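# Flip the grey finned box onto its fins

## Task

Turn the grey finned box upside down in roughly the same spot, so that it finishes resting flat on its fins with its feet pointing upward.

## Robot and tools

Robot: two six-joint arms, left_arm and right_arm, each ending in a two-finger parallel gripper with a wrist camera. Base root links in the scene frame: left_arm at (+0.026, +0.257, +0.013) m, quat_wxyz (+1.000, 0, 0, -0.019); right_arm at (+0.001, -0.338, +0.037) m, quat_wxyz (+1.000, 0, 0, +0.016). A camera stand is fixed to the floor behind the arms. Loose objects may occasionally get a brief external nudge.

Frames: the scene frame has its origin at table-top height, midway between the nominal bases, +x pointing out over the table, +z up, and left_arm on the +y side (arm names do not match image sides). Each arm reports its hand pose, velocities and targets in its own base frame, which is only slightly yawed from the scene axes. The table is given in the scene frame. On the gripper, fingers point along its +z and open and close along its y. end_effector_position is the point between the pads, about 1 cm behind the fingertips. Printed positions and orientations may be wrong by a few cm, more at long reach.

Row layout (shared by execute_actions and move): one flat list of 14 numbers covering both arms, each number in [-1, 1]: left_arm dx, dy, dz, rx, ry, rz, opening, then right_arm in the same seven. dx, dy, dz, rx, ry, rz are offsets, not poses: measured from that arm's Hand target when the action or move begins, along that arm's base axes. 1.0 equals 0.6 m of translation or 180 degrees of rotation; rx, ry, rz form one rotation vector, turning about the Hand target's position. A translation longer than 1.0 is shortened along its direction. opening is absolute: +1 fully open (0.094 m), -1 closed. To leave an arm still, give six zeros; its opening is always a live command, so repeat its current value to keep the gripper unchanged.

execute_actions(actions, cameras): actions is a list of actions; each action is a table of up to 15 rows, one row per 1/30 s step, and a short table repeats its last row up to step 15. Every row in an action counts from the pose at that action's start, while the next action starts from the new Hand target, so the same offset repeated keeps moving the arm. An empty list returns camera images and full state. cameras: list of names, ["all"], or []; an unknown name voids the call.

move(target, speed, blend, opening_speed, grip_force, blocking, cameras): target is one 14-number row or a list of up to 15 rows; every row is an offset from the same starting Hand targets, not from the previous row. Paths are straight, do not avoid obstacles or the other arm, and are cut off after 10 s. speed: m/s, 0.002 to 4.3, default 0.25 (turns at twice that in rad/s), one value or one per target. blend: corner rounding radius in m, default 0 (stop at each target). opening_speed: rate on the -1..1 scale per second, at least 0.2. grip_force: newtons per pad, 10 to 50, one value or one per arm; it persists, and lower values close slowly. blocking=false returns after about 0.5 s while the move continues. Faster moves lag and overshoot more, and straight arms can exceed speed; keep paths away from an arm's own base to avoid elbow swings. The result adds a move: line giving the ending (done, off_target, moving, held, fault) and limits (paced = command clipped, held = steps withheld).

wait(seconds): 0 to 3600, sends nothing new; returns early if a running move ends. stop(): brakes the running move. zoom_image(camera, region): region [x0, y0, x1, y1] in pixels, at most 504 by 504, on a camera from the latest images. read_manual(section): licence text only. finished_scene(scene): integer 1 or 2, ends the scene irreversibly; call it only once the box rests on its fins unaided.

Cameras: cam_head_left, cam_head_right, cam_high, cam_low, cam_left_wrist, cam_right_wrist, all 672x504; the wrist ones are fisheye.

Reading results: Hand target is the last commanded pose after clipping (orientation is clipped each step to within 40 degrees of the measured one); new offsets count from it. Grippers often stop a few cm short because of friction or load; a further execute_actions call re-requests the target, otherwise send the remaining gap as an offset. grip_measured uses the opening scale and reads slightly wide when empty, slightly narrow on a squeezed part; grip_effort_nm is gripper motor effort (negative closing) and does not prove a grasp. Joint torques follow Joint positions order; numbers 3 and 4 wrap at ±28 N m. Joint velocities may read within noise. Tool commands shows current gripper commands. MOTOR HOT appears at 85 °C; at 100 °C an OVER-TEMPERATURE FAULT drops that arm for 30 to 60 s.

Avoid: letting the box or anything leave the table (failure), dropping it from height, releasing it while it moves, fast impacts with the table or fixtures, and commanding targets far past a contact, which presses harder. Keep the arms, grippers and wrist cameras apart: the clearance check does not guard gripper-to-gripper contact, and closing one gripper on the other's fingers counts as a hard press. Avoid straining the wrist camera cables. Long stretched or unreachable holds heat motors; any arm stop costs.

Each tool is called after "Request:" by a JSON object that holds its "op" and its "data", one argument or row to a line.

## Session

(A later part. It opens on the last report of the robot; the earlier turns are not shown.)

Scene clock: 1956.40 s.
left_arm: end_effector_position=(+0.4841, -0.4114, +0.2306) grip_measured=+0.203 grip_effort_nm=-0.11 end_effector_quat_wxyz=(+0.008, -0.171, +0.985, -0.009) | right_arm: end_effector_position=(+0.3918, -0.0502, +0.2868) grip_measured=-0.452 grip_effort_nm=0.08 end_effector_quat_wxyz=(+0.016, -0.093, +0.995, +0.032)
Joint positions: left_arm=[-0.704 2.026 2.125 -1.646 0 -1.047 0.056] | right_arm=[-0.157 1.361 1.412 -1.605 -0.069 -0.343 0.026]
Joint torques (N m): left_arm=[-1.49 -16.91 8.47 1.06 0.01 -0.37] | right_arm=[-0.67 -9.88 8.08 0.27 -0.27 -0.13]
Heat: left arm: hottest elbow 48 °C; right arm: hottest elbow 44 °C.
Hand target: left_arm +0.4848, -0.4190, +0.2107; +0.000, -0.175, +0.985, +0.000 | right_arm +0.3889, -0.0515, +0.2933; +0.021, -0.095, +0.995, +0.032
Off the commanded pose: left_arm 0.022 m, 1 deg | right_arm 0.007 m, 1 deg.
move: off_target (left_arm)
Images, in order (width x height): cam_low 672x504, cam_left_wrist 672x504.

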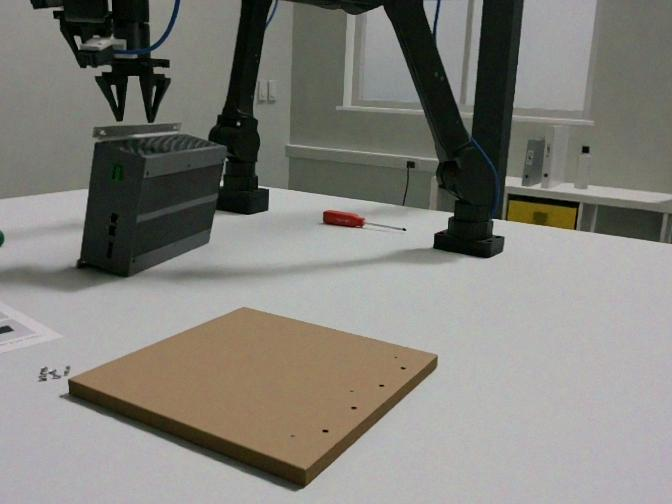

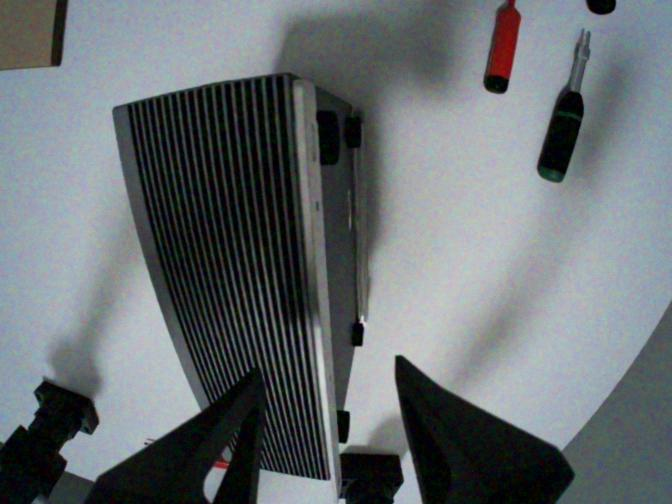

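Request:
{"op": "move", "data": {
  "target": [0,0,-0.02,0,0,0,0.2,0,0,0,0,0,0,-0.45],
  "speed": 0.03,
  "cameras": ["cam_left_wrist","cam_low"]
}}

Scene clock: 1961.53 s.
left_arm: end_effector_position=(+0.4847, -0.4119, +0.2179) grip_measured=+0.203 grip_effort_nm=-0.12 end_effector_quat_wxyz=(+0.007, -0.171, +0.985, -0.009) | right_arm: end_effector_position=(+0.3918, -0.0502, +0.2868) grip_measured=-0.452 grip_effort_nm=0.08 end_effector_quat_wxyz=(+0.016, -0.093, +0.995, +0.032)
Joint positions: left_arm=[-0.704 2.026 2.092 -1.614 0 -1.047 0.056] | right_arm=[-0.157 1.361 1.412 -1.605 -0.069 -0.343 0.026]
Joint torques (N m): left_arm=[-1.49 -17.03 8.35 0.98 0.02 -0.37] | right_arm=[-1.2 -10.29 8.25 0.34 -0.27 -0.12]
Heat: left arm: hottest elbow 47 °C; right arm: hottest elbow 44 °C.
Hand target: left_arm +0.4848, -0.4190, +0.1987; +0.000, -0.175, +0.985, +0.000 | right_arm +0.3889, -0.0515, +0.2933; +0.021, -0.095, +0.995, +0.032
Off the commanded pose: left_arm 0.020 m, 1 deg | right_arm 0.007 m, 1 deg.
move: off_target (left_arm)
Images, in order (width x height): cam_low 672x504, cam_left_wrist 672x504.

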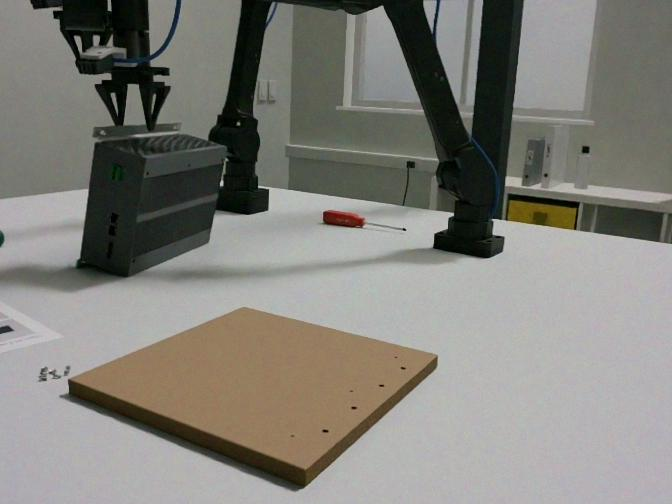

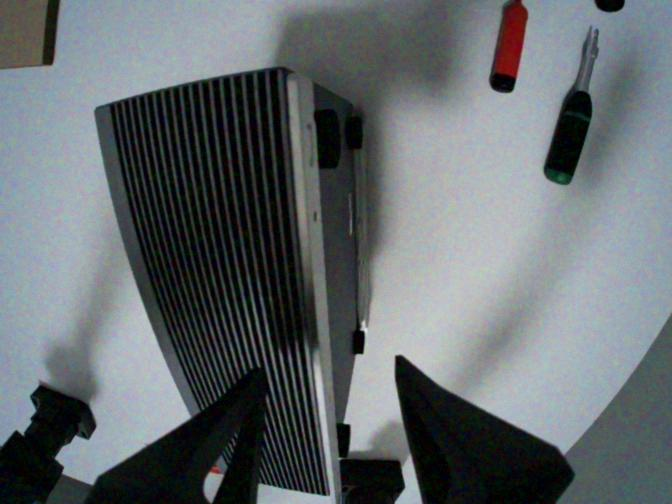

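Request:
{"op": "move", "data": {
  "target": [0,0,-0.02,0,0,0,0.2,0,0,0,0,0,0,-0.45],
  "speed": 0.03,
  "cameras": ["cam_left_wrist","cam_low"]
}}

Scene clock: 1967.53 s.
left_arm: end_effector_position=(+0.4850, -0.4122, +0.2055) grip_measured=+0.203 grip_effort_nm=-0.11 end_effector_quat_wxyz=(+0.007, -0.171, +0.985, -0.008) | right_arm: end_effector_position=(+0.3918, -0.0502, +0.2868) grip_measured=-0.452 grip_effort_nm=0.08 end_effector_quat_wxyz=(+0.016, -0.093, +0.995, +0.032)
Joint positions: left_arm=[-0.704 2.026 2.059 -1.582 0 -1.047 0.056] | right_arm=[-0.157 1.361 1.412 -1.605 -0.069 -0.343 0.026]
Joint torques (N m): left_arm=[-1.38 -17.2 8.38 1.02 0.02 -0.38] | right_arm=[-1.32 -10.34 8.12 0.27 -0.22 -0.1]
Heat: left arm: hottest elbow 47 °C; right arm: hottest elbow 44 °C.
Hand target: left_arm +0.4848, -0.4190, +0.1866; +0.000, -0.175, +0.985, +0.000 | right_arm +0.3889, -0.0515, +0.2933; +0.021, -0.095, +0.995, +0.032
Off the commanded pose: left_arm 0.020 m, 1 deg | right_arm 0.007 m, 1 deg.
move: off_target (left_arm)
Images, in order (width x height): cam_low 672x504, cam_left_wrist 672x504.

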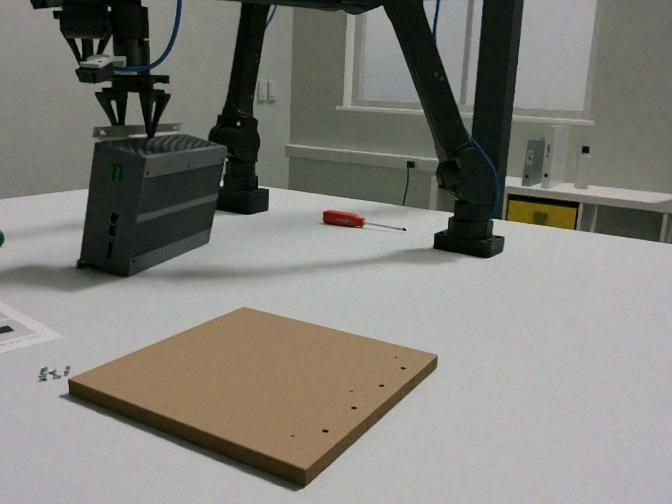

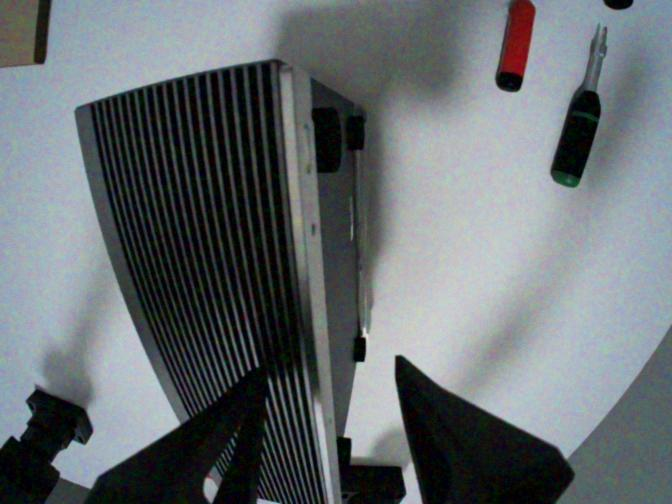

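Request:
{"op": "move", "data": {
  "target": [0,0,0.004,0,0,0,-0.97,0,0,0,0,0,0,-0.45],
  "opening_speed": 0.4,
  "cameras": ["cam_left_wrist","cam_low"]
}}

Scene clock: 1974.63 s.
left_arm: end_effector_position=(+0.4838, -0.4099, +0.2054) grip_measured=-0.830 grip_effort_nm=-1.00 end_effector_quat_wxyz=(+0.006, -0.170, +0.985, -0.003) | right_arm: end_effector_position=(+0.3918, -0.0502, +0.2868) grip_measured=-0.452 grip_effort_nm=0.08 end_effector_quat_wxyz=(+0.016, -0.093, +0.995, +0.032)
Joint positions: left_arm=[-0.704 2.026 2.059 -1.592 -0.006 -1.046 0.008] | right_arm=[-0.157 1.361 1.412 -1.605 -0.069 -0.343 0.026]
Joint torques (N m): left_arm=[-1.55 -17.14 8.87 1.21 0.23 -0.39] | right_arm=[-1.26 -9.64 8.23 0.28 -0.24 -0.15]
Heat: left arm: hottest elbow 47 °C; right arm: hottest elbow 44 °C.
Hand target: left_arm +0.4848, -0.4191, +0.1890; +0.000, -0.175, +0.985, +0.000 | right_arm +0.3889, -0.0515, +0.2933; +0.021, -0.095, +0.995, +0.032
Off the commanded pose: left_arm 0.019 m, 1 deg | right_arm 0.007 m, 1 deg.
move: off_target (left_arm)
Images, in order (width x height): cam_low 672x504, cam_left_wrist 672x504.

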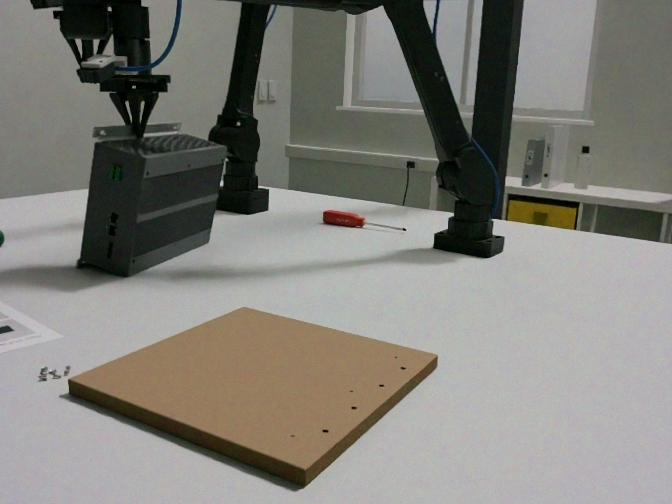

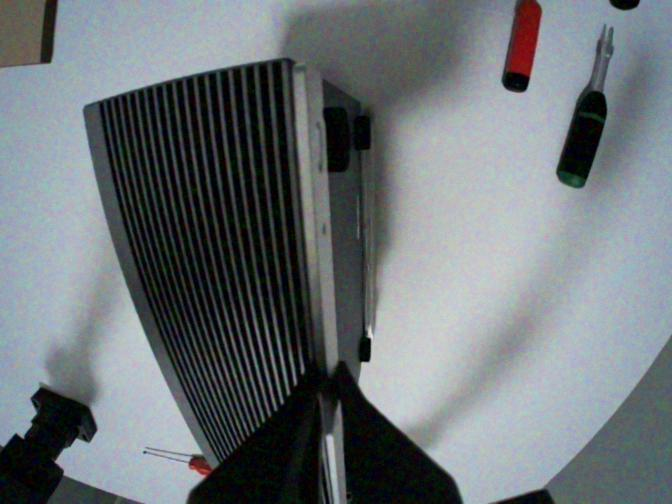

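Request:
{"op": "move", "data": {
  "target": [0,0.012,0.04,0,0,-0.06,-0.97,0,0,0,0,0,0,-0.45],
  "speed": 0.03,
  "cameras": ["cam_left_wrist","cam_low","cam_head_left"]
}}

Scene clock: 1997.90 s.
left_arm: end_effector_position=(+0.4807, -0.4070, +0.2056) grip_measured=-0.832 grip_effort_nm=-1.01 end_effector_quat_wxyz=(+0.000, -0.113, +0.994, +0.003) | right_arm: end_effector_position=(+0.3918, -0.0502, +0.2868) grip_measured=-0.452 grip_effort_nm=0.08 end_effector_quat_wxyz=(+0.016, -0.093, +0.995, +0.032)
Joint positions: left_arm=[-0.703 2.026 2.06 -1.609 -0.004 -0.93 0.008] | right_arm=[-0.157 1.361 1.412 -1.605 -0.069 -0.343 0.026]
Joint torques (N m): left_arm=[-0.97 -18.2 11.88 -0.23 0.15 0.44] | right_arm=[-1.38 -9.82 8.09 0.14 -0.23 -0.16]
Heat: left arm: hottest elbow 46 °C; right arm: hottest elbow 44 °C.
Hand target: left_arm +0.4847, -0.4119, +0.2130; +0.000, -0.082, +0.997, +0.000 | right_arm +0.3889, -0.0515, +0.2933; +0.021, -0.095, +0.995, +0.032
Off the commanded pose: left_arm 0.010 m, 4 deg | right_arm 0.007 m, 1 deg.
move: off_target (left_arm)
Images, in order (width x height): cam_head_left 672x504, cam_low 672x504, cam_left_wrist 672x504.

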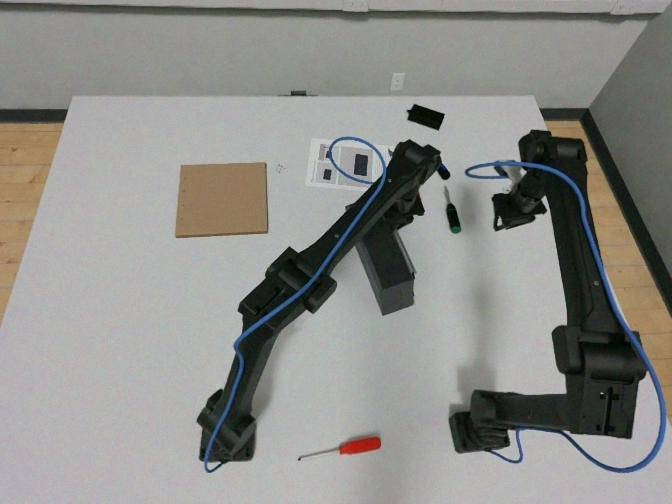

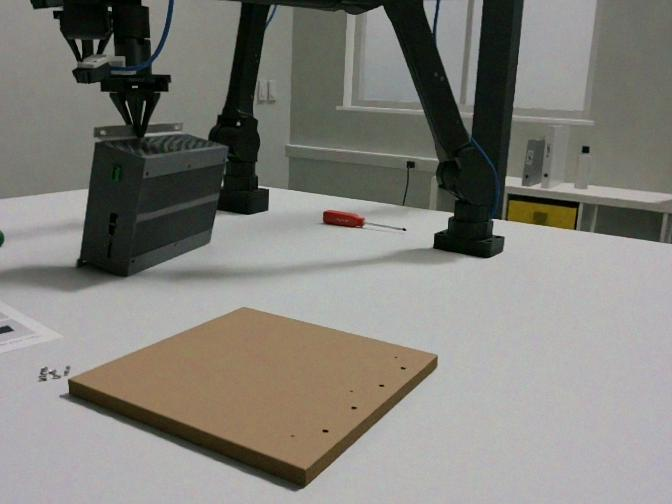

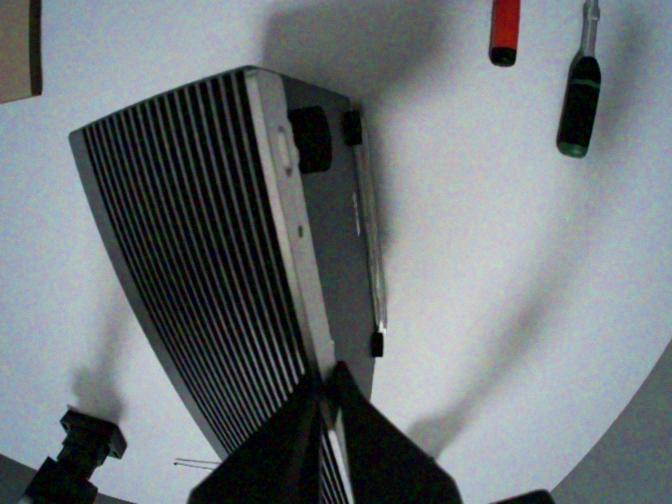

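Request:
{"op": "move", "data": {
  "target": [0,0,0,0,0,0.057,-0.97,0,0,0,0,0,0,-0.45],
  "speed": 0.03,
  "cameras": ["cam_left_wrist"]
}}

Scene clock: 2007.87 s.
left_arm: end_effector_position=(+0.4807, -0.4071, +0.2057) grip_measured=-0.834 grip_effort_nm=-1.01 end_effector_quat_wxyz=(+0.000, -0.154, +0.988, +0.003) | right_arm: end_effector_position=(+0.3918, -0.0502, +0.2868) grip_measured=-0.452 grip_effort_nm=0.08 end_effector_quat_wxyz=(+0.016, -0.093, +0.995, +0.032)
Joint positions: left_arm=[-0.703 2.026 2.06 -1.609 -0.004 -1.011 0.008] | right_arm=[-0.157 1.361 1.412 -1.605 -0.069 -0.343 0.026]
Joint torques (N m): left_arm=[-0.91 -18.08 11.95 -0.23 0.17 -0.56] | right_arm=[-0.91 -10.34 8.13 0.28 -0.27 -0.12]
Heat: left arm: hottest elbow 47 °C; right arm: hottest elbow 44 °C.
Hand target: left_arm +0.4848, -0.4119, +0.2131; +0.000, -0.171, +0.985, +0.000 | right_arm +0.3889, -0.0515, +0.2933; +0.021, -0.095, +0.995, +0.032
Off the commanded pose: left_arm 0.010 m, 2 deg | right_arm 0.007 m, 1 deg.
move: done

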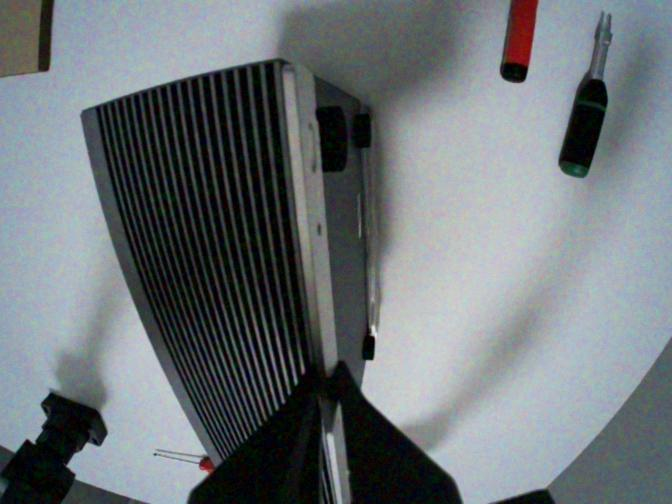

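Request:
{"op": "move", "data": {
  "target": [
    [-0.0224,0.0688,0.017,-0.0264,-0.0086,0,-0.97,0,0,0,0,0,0,-0.45],
    [-0.0442,0.1362,0.0238,-0.1057,-0.0343,0,-0.97,0,0,0,0,0,0,-0.45]
  ],
  "speed": 0.03,
  "blend": 0.006,
  "cameras": ["cam_left_wrist","cam_low"]
}}

Scene clock: 2044.60 s.
left_arm: end_effector_position=(+0.4605, -0.3274, +0.2115) grip_measured=-0.840 grip_effort_nm=-1.01 end_effector_quat_wxyz=(+0.018, -0.159, +0.975, -0.155) | right_arm: end_effector_position=(+0.3918, -0.0502, +0.2868) grip_measured=-0.452 grip_effort_nm=0.08 end_effector_quat_wxyz=(+0.016, -0.093, +0.995, +0.032)
Joint positions: left_arm=[-0.553 1.674 1.54 -1.201 0.209 -0.902 0.008] | right_arm=[-0.157 1.361 1.412 -1.605 -0.069 -0.343 0.026]
Joint torques (N m): left_arm=[-0.85 -16.5 8.81 1.4 0.75 -0.43] | right_arm=[-1.08 -9.93 8.14 0.38 -0.21 -0.15]
Heat: left arm: hottest elbow 48 °C; right arm: hottest elbow 44 °C.
Hand target: left_arm +0.4583, -0.3303, +0.2272; +0.025, -0.168, +0.970, -0.172 | right_arm +0.3889, -0.0515, +0.2933; +0.021, -0.095, +0.995, +0.032
Off the commanded pose: left_arm 0.016 m, 2 deg | right_arm 0.007 m, 1 deg.
move: off_target (left_arm)
Images, in order (width x height): cam_low 672x504, cam_left_wrist 672x504.

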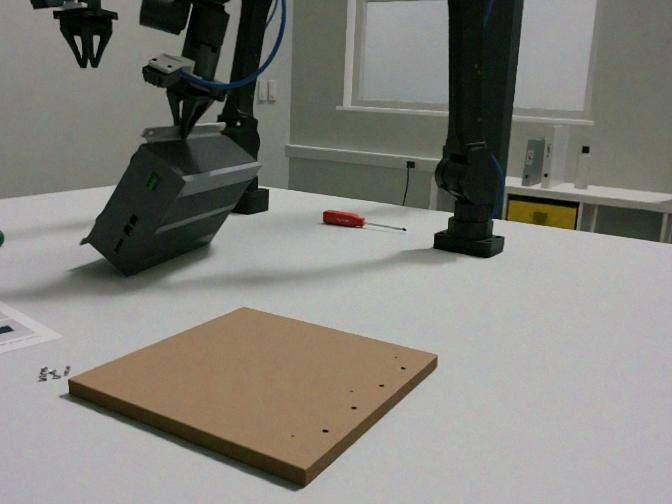

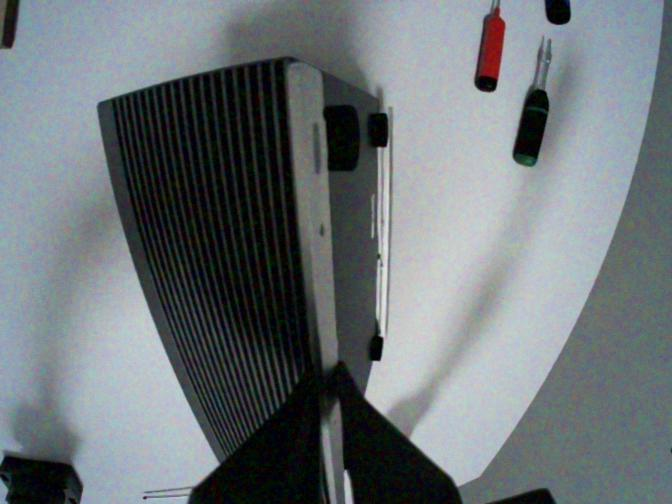

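Request:
{"op": "move", "data": {
  "target": [
    [-0.0356,0.1097,-0.0207,-0.1057,-0.0343,0,-0.97,0,0,0,0,0,0,-0.45],
    [-0.0711,0.2189,-0.0682,-0.2113,-0.0687,0,-0.97,0,0,0,0,0,0,-0.45]
  ],
  "speed": 0.05,
  "blend": 0.01,
  "cameras": ["cam_left_wrist","cam_low"]
}}

Scene clock: 2063.43 s.
left_arm: end_effector_position=(+0.4133, -0.1977, +0.1409) grip_measured=-0.840 grip_effort_nm=-1.01 end_effector_quat_wxyz=(+0.053, -0.150, +0.871, -0.466) | right_arm: end_effector_position=(+0.3918, -0.0502, +0.2868) grip_measured=-0.452 grip_effort_nm=0.08 end_effector_quat_wxyz=(+0.016, -0.093, +0.995, +0.032)
Joint positions: left_arm=[-0.157 1.393 0.798 -0.413 0.846 -0.757 0.008] | right_arm=[-0.157 1.361 1.412 -1.605 -0.069 -0.343 0.026]
Joint torques (N m): left_arm=[-0.15 -14.62 9.39 1.44 2.18 -0.65] | right_arm=[-1.2 -9.64 8.09 0.28 -0.25 -0.09]
Heat: left arm: hottest elbow 46 °C; right arm: hottest elbow 44 °C.
Hand target: left_arm +0.4157, -0.1989, +0.1864; +0.071, -0.147, +0.853, -0.495 | right_arm +0.3889, -0.0515, +0.2933; +0.021, -0.095, +0.995, +0.032
Off the commanded pose: left_arm 0.046 m, 4 deg | right_arm 0.007 m, 1 deg.
move: off_target (left_arm)
Images, in order (width x height): cam_low 672x504, cam_left_wrist 672x504.

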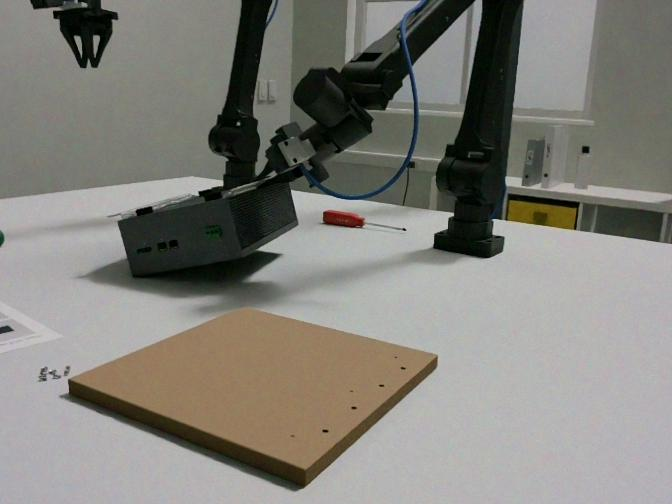

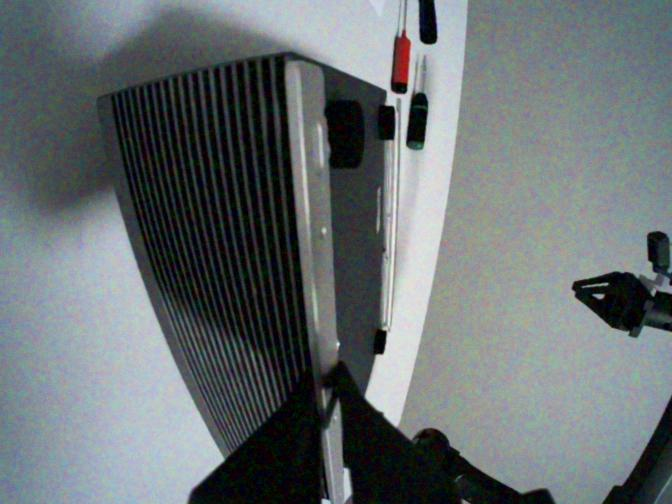

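Request:
{"op": "move", "data": {
  "target": [
    [-0.0206,0.0634,-0.057,-0.079,-0.026,0,-0.97,0,0,0,0,0,0,-0.45],
    [-0.0299,0.092,-0.097,-0.1215,-0.0395,0,-0.97,0,0,0,0,0,0,-0.45]
  ],
  "speed": 0.04,
  "blend": 0.01,
  "cameras": ["cam_low","cam_head_left"]
}}

Scene clock: 2103.93 s.
left_arm: end_effector_position=(+0.3794, -0.1513, +0.0901) grip_measured=-0.840 grip_effort_nm=-1.01 end_effector_quat_wxyz=(+0.068, -0.148, +0.760, -0.629) | right_arm: end_effector_position=(+0.3918, -0.0502, +0.2868) grip_measured=-0.452 grip_effort_nm=0.08 end_effector_quat_wxyz=(+0.016, -0.093, +0.995, +0.032)
Joint positions: left_arm=[0.037 1.581 0.492 0.428 1.242 -1.021 0.008] | right_arm=[-0.157 1.361 1.412 -1.605 -0.069 -0.343 0.026]
Joint torques (N m): left_arm=[1.32 -11.22 7.95 4.01 2.58 -0.82] | right_arm=[-1.26 -10.11 8.1 0.43 -0.25 -0.06]
Heat: left arm: hottest elbow 45 °C; right arm: hottest elbow 44 °C.
Hand target: left_arm +0.3975, -0.1437, +0.1282; +0.094, -0.128, +0.738, -0.656 | right_arm +0.3889, -0.0515, +0.2933; +0.021, -0.095, +0.995, +0.032
Off the commanded pose: left_arm 0.043 m, 5 deg | right_arm 0.007 m, 1 deg.
move: off_target (left_arm)
Images, in order (width x height): cam_head_left 672x504, cam_low 672x504.

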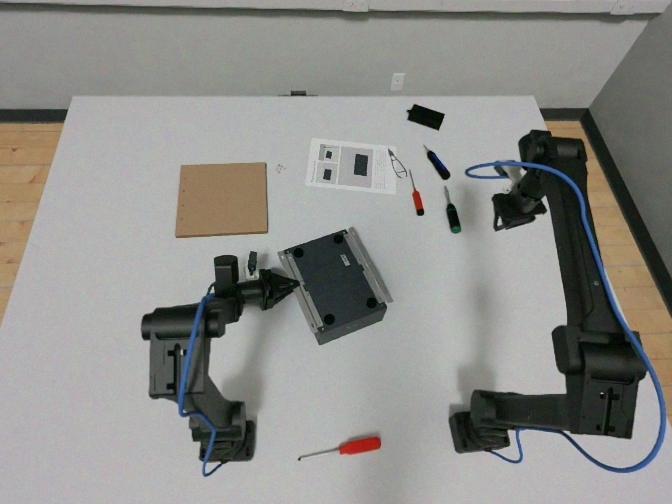

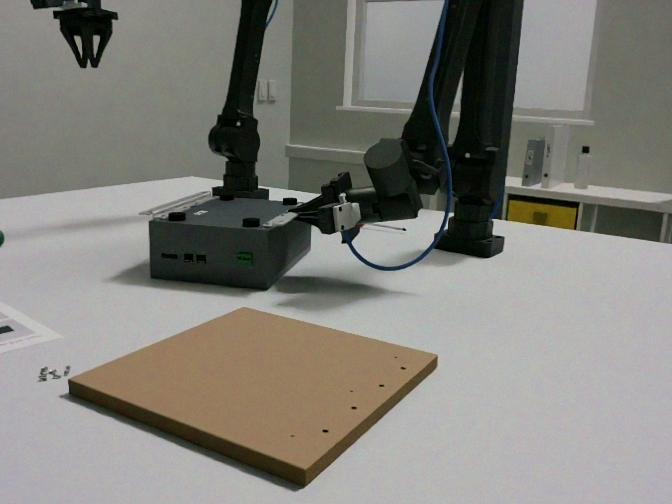

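Request:
{"op": "move", "data": {
  "target": [-0.004,0.013,-0.06,-0.03,-0.01,0,-0.97,0,0,0,0,0,0,-0.45],
  "speed": 0.03,
  "cameras": ["cam_low"]
}}

Request:
{"op": "zoom_image", "data": {
  "camera": "cam_low",
  "region": [100, 150, 440, 320]
}}

Scene clock: 2111.33 s.
left_arm: end_effector_position=(+0.3796, -0.1490, +0.0853) grip_measured=-0.833 grip_effort_nm=-1.01 end_effector_quat_wxyz=(+0.084, -0.105, +0.715, -0.686) | right_arm: end_effector_position=(+0.3918, -0.0502, +0.2868) grip_measured=-0.452 grip_effort_nm=0.08 end_effector_quat_wxyz=(+0.016, -0.093, +0.995, +0.032)
Joint positions: left_arm=[0.057 1.812 0.462 1.135 1.356 -1.383 0.008] | right_arm=[-0.157 1.361 1.412 -1.605 -0.069 -0.343 0.026]
Joint torques (N m): left_arm=[2.02 -9.05 4.83 3.19 -0.13 -0.65] | right_arm=[-1.49 -10.11 8.08 0.16 -0.21 -0.12]
Heat: left arm: hottest elbow 45 °C; right arm: hottest elbow 44 °C.
Hand target: left_arm +0.3952, -0.1358, +0.0921; +0.100, -0.122, +0.705, -0.692 | right_arm +0.3889, -0.0515, +0.2933; +0.021, -0.095, +0.995, +0.032
Off the commanded pose: left_arm 0.021 m, 3 deg | right_arm 0.007 m, 1 deg.
move: off_target (left_arm)

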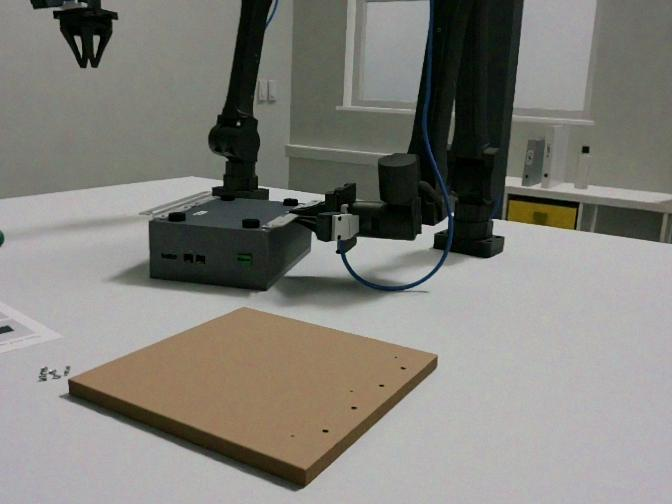

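Scaled by 1.482.

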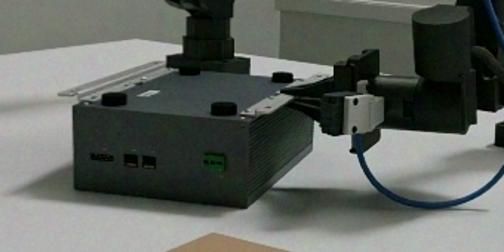

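Request:
{"op": "move", "data": {
  "target": [-0.012,-0.01,-0.025,0.0,0.0,0,-0.97,0,0,0,0,0,0,-0.45],
  "speed": 0.03,
  "cameras": ["all"]
}}

Request:
{"op": "zoom_image", "data": {
  "camera": "cam_low",
  "region": [100, 150, 440, 320]
}}

Scene clock: 2119.70 s.
left_arm: end_effector_position=(+0.3790, -0.1489, +0.0844) grip_measured=-0.831 grip_effort_nm=-1.01 end_effector_quat_wxyz=(+0.098, -0.095, +0.709, -0.692) | right_arm: end_effector_position=(+0.3918, -0.0502, +0.2868) grip_measured=-0.452 grip_effort_nm=0.08 end_effector_quat_wxyz=(+0.016, -0.093, +0.995, +0.032)
Joint positions: left_arm=[0.057 1.864 0.457 1.299 1.352 -1.459 0.008] | right_arm=[-0.157 1.361 1.412 -1.605 -0.069 -0.343 0.026]
Joint torques (N m): left_arm=[0.5 -6.89 3.49 2.5 -0.8 -0.43] | right_arm=[-1.44 -10.23 8.13 0.23 -0.21 -0.13]
Heat: left arm: hottest elbow 44 °C; right arm: hottest elbow 44 °C.
Hand target: left_arm +0.3881, -0.1417, +0.0771; +0.100, -0.122, +0.705, -0.692 | right_arm +0.3889, -0.0515, +0.2933; +0.021, -0.095, +0.995, +0.032
Off the commanded pose: left_arm 0.014 m, 3 deg | right_arm 0.007 m, 1 deg.
move: off_target (left_arm)

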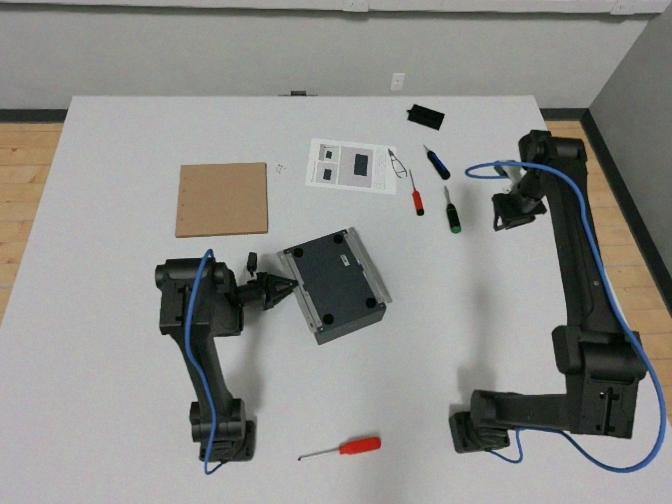

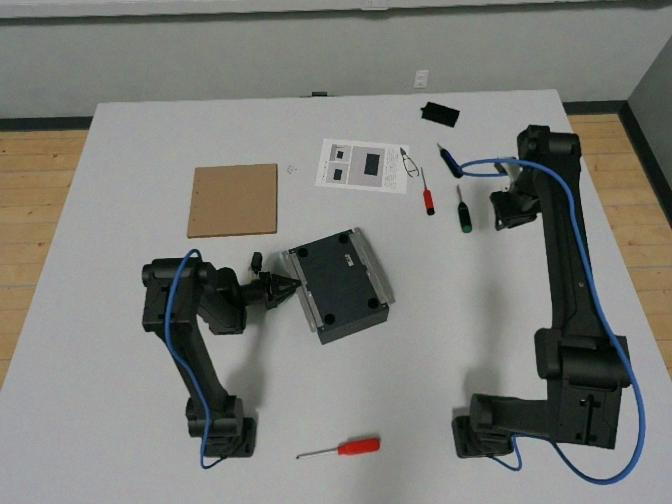

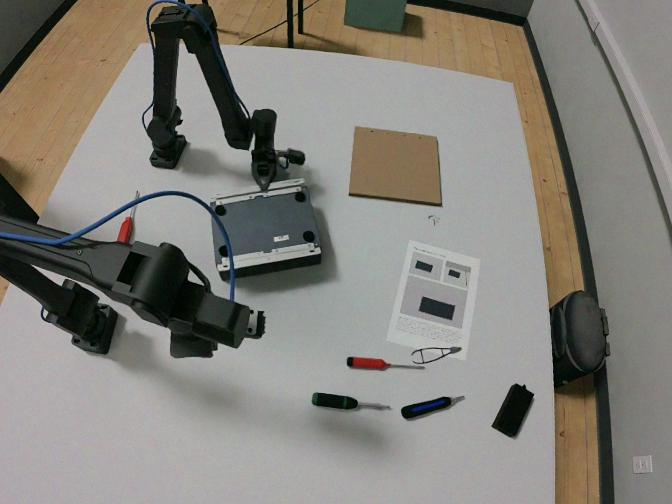

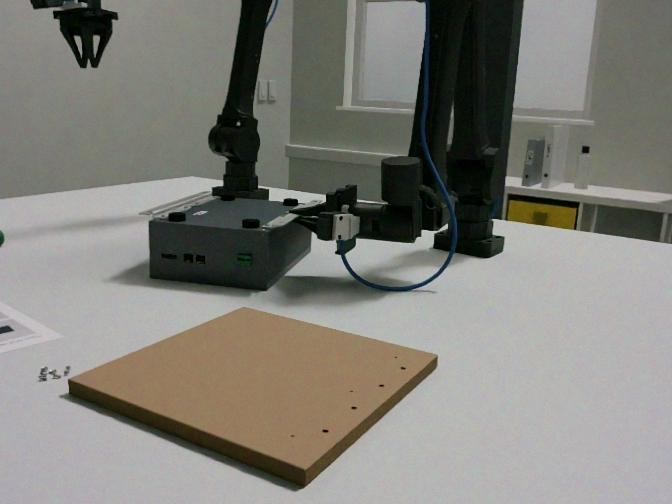

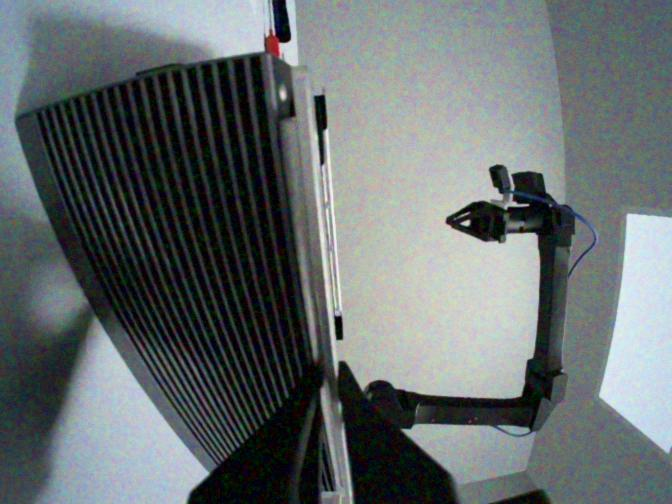

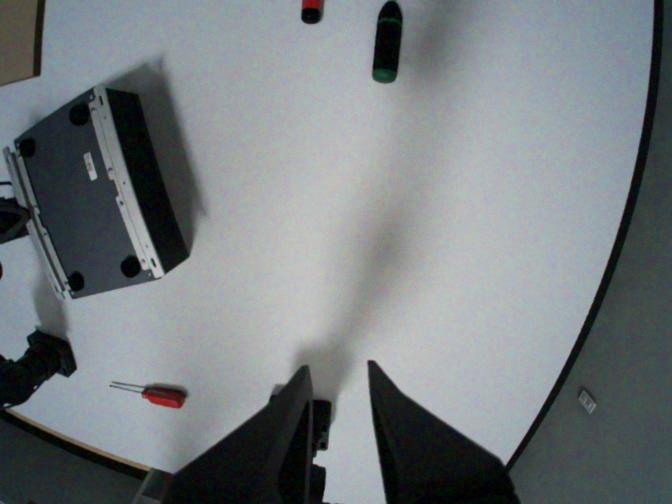

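Scaled by 1.482.

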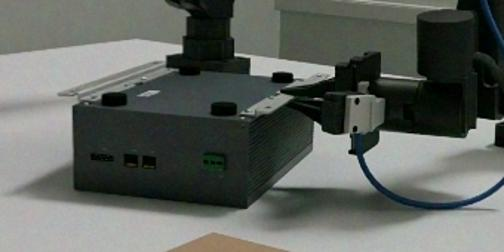

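Request:
{"op": "zoom_image", "data": {
  "camera": "cam_head_left",
  "region": [200, 180, 480, 390]
}}

Scaled by 1.800.

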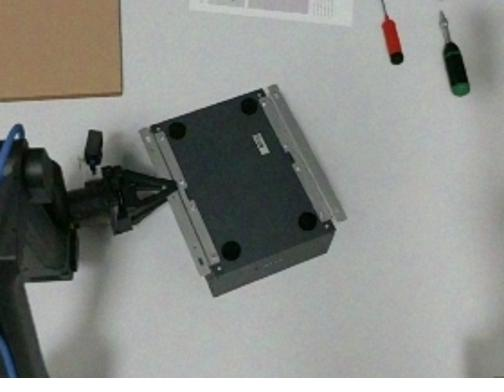

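Request:
{"op": "move", "data": {
  "target": [0.09,0.01,0.02,0,0,-0.04,-0.97,0,0,0,0,0,0,-0.45],
  "speed": 0.03,
  "cameras": ["cam_head_left","cam_low"]
}}

Request:
{"op": "zoom_image", "data": {
  "camera": "cam_head_left",
  "region": [200, 180, 480, 390]
}}

Scene clock: 2162.00 s.
left_arm: end_effector_position=(+0.4098, -0.1479, +0.0844) grip_measured=-0.826 grip_effort_nm=-1.01 end_effector_quat_wxyz=(+0.040, -0.057, +0.711, -0.700) | right_arm: end_effector_position=(+0.3918, -0.0502, +0.2868) grip_measured=-0.452 grip_effort_nm=0.08 end_effector_quat_wxyz=(+0.016, -0.093, +0.995, +0.032)
Joint positions: left_arm=[0.065 1.882 0.61 1.031 1.496 -1.353 0.008] | right_arm=[-0.157 1.361 1.412 -1.605 -0.069 -0.343 0.026]
Joint torques (N m): left_arm=[1.26 -10.05 8.46 1.2 -0.87 -0.53] | right_arm=[-1.14 -10.4 8.16 0.32 -0.25 -0.11]
Heat: left arm: hottest elbow 40 °C; right arm: hottest elbow 44 °C.
Hand target: left_arm +0.4420, -0.1358, +0.0891; +0.056, -0.077, +0.711, -0.697 | right_arm +0.3889, -0.0515, +0.2933; +0.021, -0.095, +0.995, +0.032
Off the commanded pose: left_arm 0.035 m, 3 deg | right_arm 0.007 m, 1 deg.
move: off_target (left_arm)

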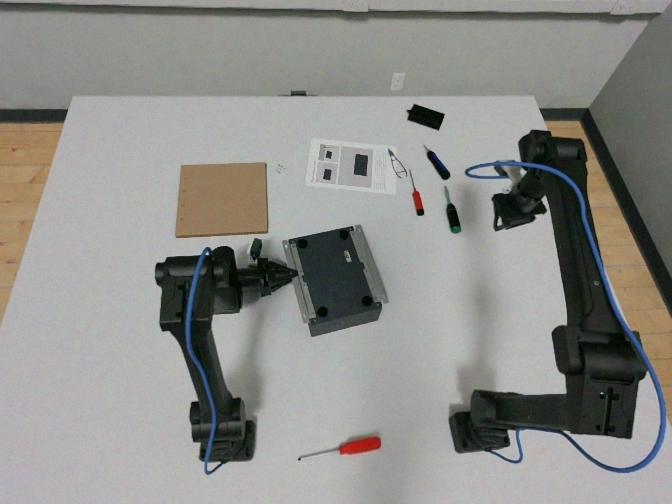

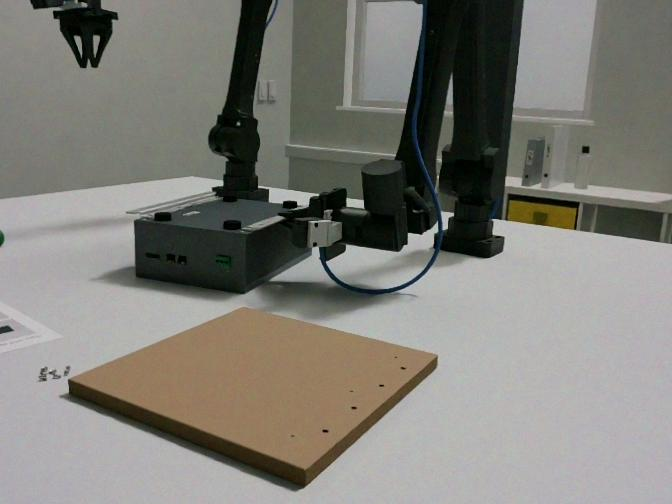

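Scaled by 1.800.

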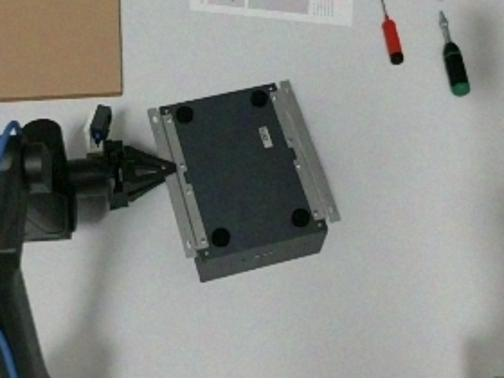

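Request:
{"op": "move", "data": {
  "target": [0.036,0.0,0.005,0,0,-0.032,-0.97,0,0,0,0,0,0,-0.45],
  "speed": 0.03,
  "cameras": ["cam_head_left"]
}}

Request:
{"op": "zoom_image", "data": {
  "camera": "cam_head_left",
  "region": [200, 180, 480, 390]
}}

Scene clock: 2171.57 s.
left_arm: end_effector_position=(+0.4366, -0.1463, +0.0843) grip_measured=-0.821 grip_effort_nm=-1.01 end_effector_quat_wxyz=(+0.020, -0.037, +0.708, -0.705) | right_arm: end_effector_position=(+0.3918, -0.0502, +0.2868) grip_measured=-0.452 grip_effort_nm=0.08 end_effector_quat_wxyz=(+0.016, -0.093, +0.995, +0.032)
Joint positions: left_arm=[0.065 1.9 0.723 0.78 1.555 -1.198 0.008] | right_arm=[-0.157 1.361 1.412 -1.605 -0.069 -0.343 0.026]
Joint torques (N m): left_arm=[1.03 -11.34 9.21 1.07 0.3 -0.52] | right_arm=[-0.79 -9.99 8.08 0.24 -0.23 -0.15]
Heat: left arm: hottest elbow 41 °C; right arm: hottest elbow 44 °C.
Hand target: left_arm +0.4636, -0.1358, +0.0921; +0.021, -0.041, +0.714, -0.699 | right_arm +0.3889, -0.0515, +0.2933; +0.021, -0.095, +0.995, +0.032
Off the commanded pose: left_arm 0.030 m, 1 deg | right_arm 0.007 m, 1 deg.
joint read past its limit (left arm) — joint 5 (wrist yaw), upper limit.
joint sent to its limit (left arm) — joint 5 (wrist yaw), upper limit. The joint targets still meet the commanded pose.
move: off_target (left_arm)

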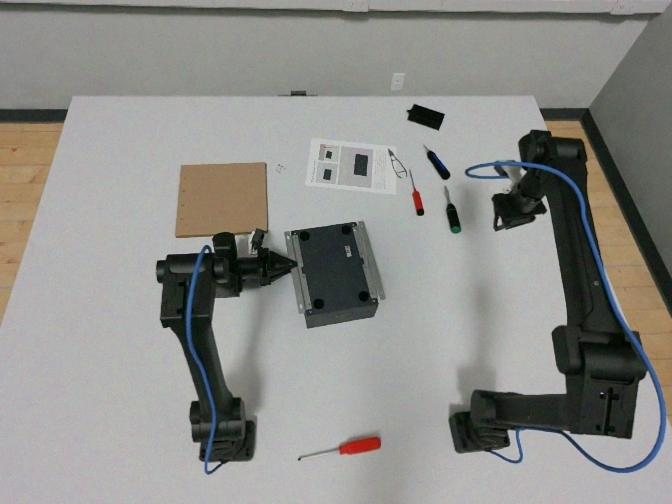

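Scaled by 1.800.

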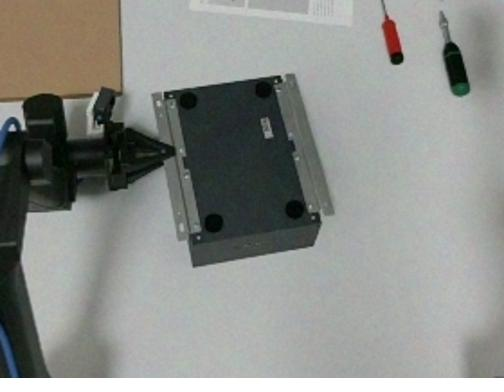

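Request:
{"op": "move", "data": {
  "target": [
    [-0.042,-0.016,0,0,0,0,-0.97,0,0,0,0,0,0,-0.45],
    [-0.042,-0.016,0,0,0,0,-0.6,0,0,0,0,0,0,-0.45]
  ],
  "speed": 0.03,
  "opening_speed": 0.3,
  "cameras": ["cam_left_wrist","cam_low"]
}}

Request:
{"op": "zoom_image", "data": {
  "camera": "cam_low",
  "region": [100, 150, 440, 320]
}}

Scene clock: 2184.00 s.
left_arm: end_effector_position=(+0.4340, -0.1467, +0.0839) grip_measured=-0.603 grip_effort_nm=0.16 end_effector_quat_wxyz=(+0.011, -0.052, +0.710, -0.702) | right_arm: end_effector_position=(+0.3918, -0.0502, +0.2868) grip_measured=-0.452 grip_effort_nm=0.08 end_effector_quat_wxyz=(+0.016, -0.093, +0.995, +0.032)
Joint positions: left_arm=[0.065 1.874 0.721 0.645 1.542 -1.12 0.019] | right_arm=[-0.157 1.361 1.412 -1.605 -0.069 -0.343 0.026]
Joint torques (N m): left_arm=[-0.62 -13.16 5.26 1.35 0.38 0.02] | right_arm=[-1.32 -10.23 8.05 0.25 -0.24 -0.14]
Heat: left arm: hottest elbow 42 °C; right arm: hottest elbow 44 °C.
Hand target: left_arm +0.4384, -0.1454, +0.0921; +0.021, -0.041, +0.714, -0.699 | right_arm +0.3889, -0.0515, +0.2933; +0.021, -0.095, +0.995, +0.032
Off the commanded pose: left_arm 0.009 m, 2 deg | right_arm 0.007 m, 1 deg.
move: done
Images, in order (width x height): cam_low 672x504, cam_left_wrist 672x504.

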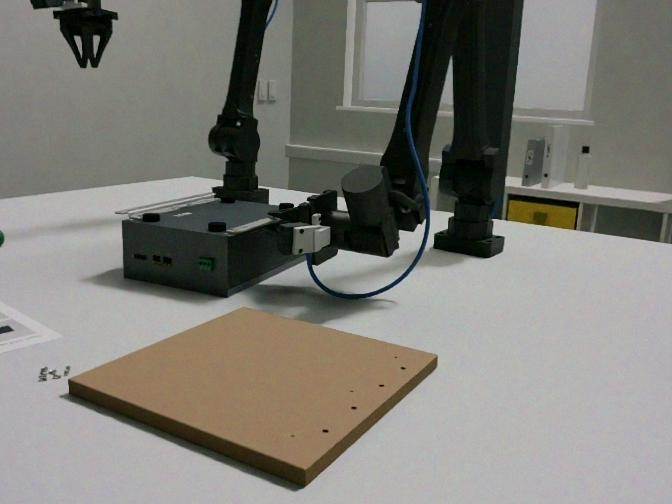

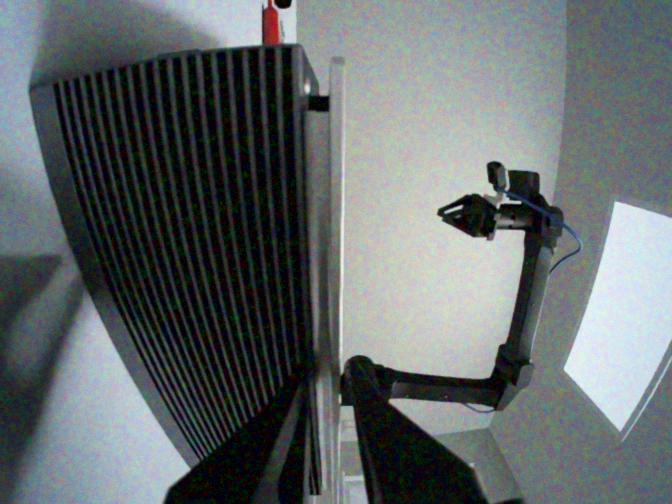

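Scaled by 1.482.

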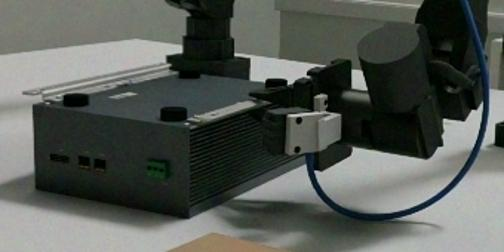

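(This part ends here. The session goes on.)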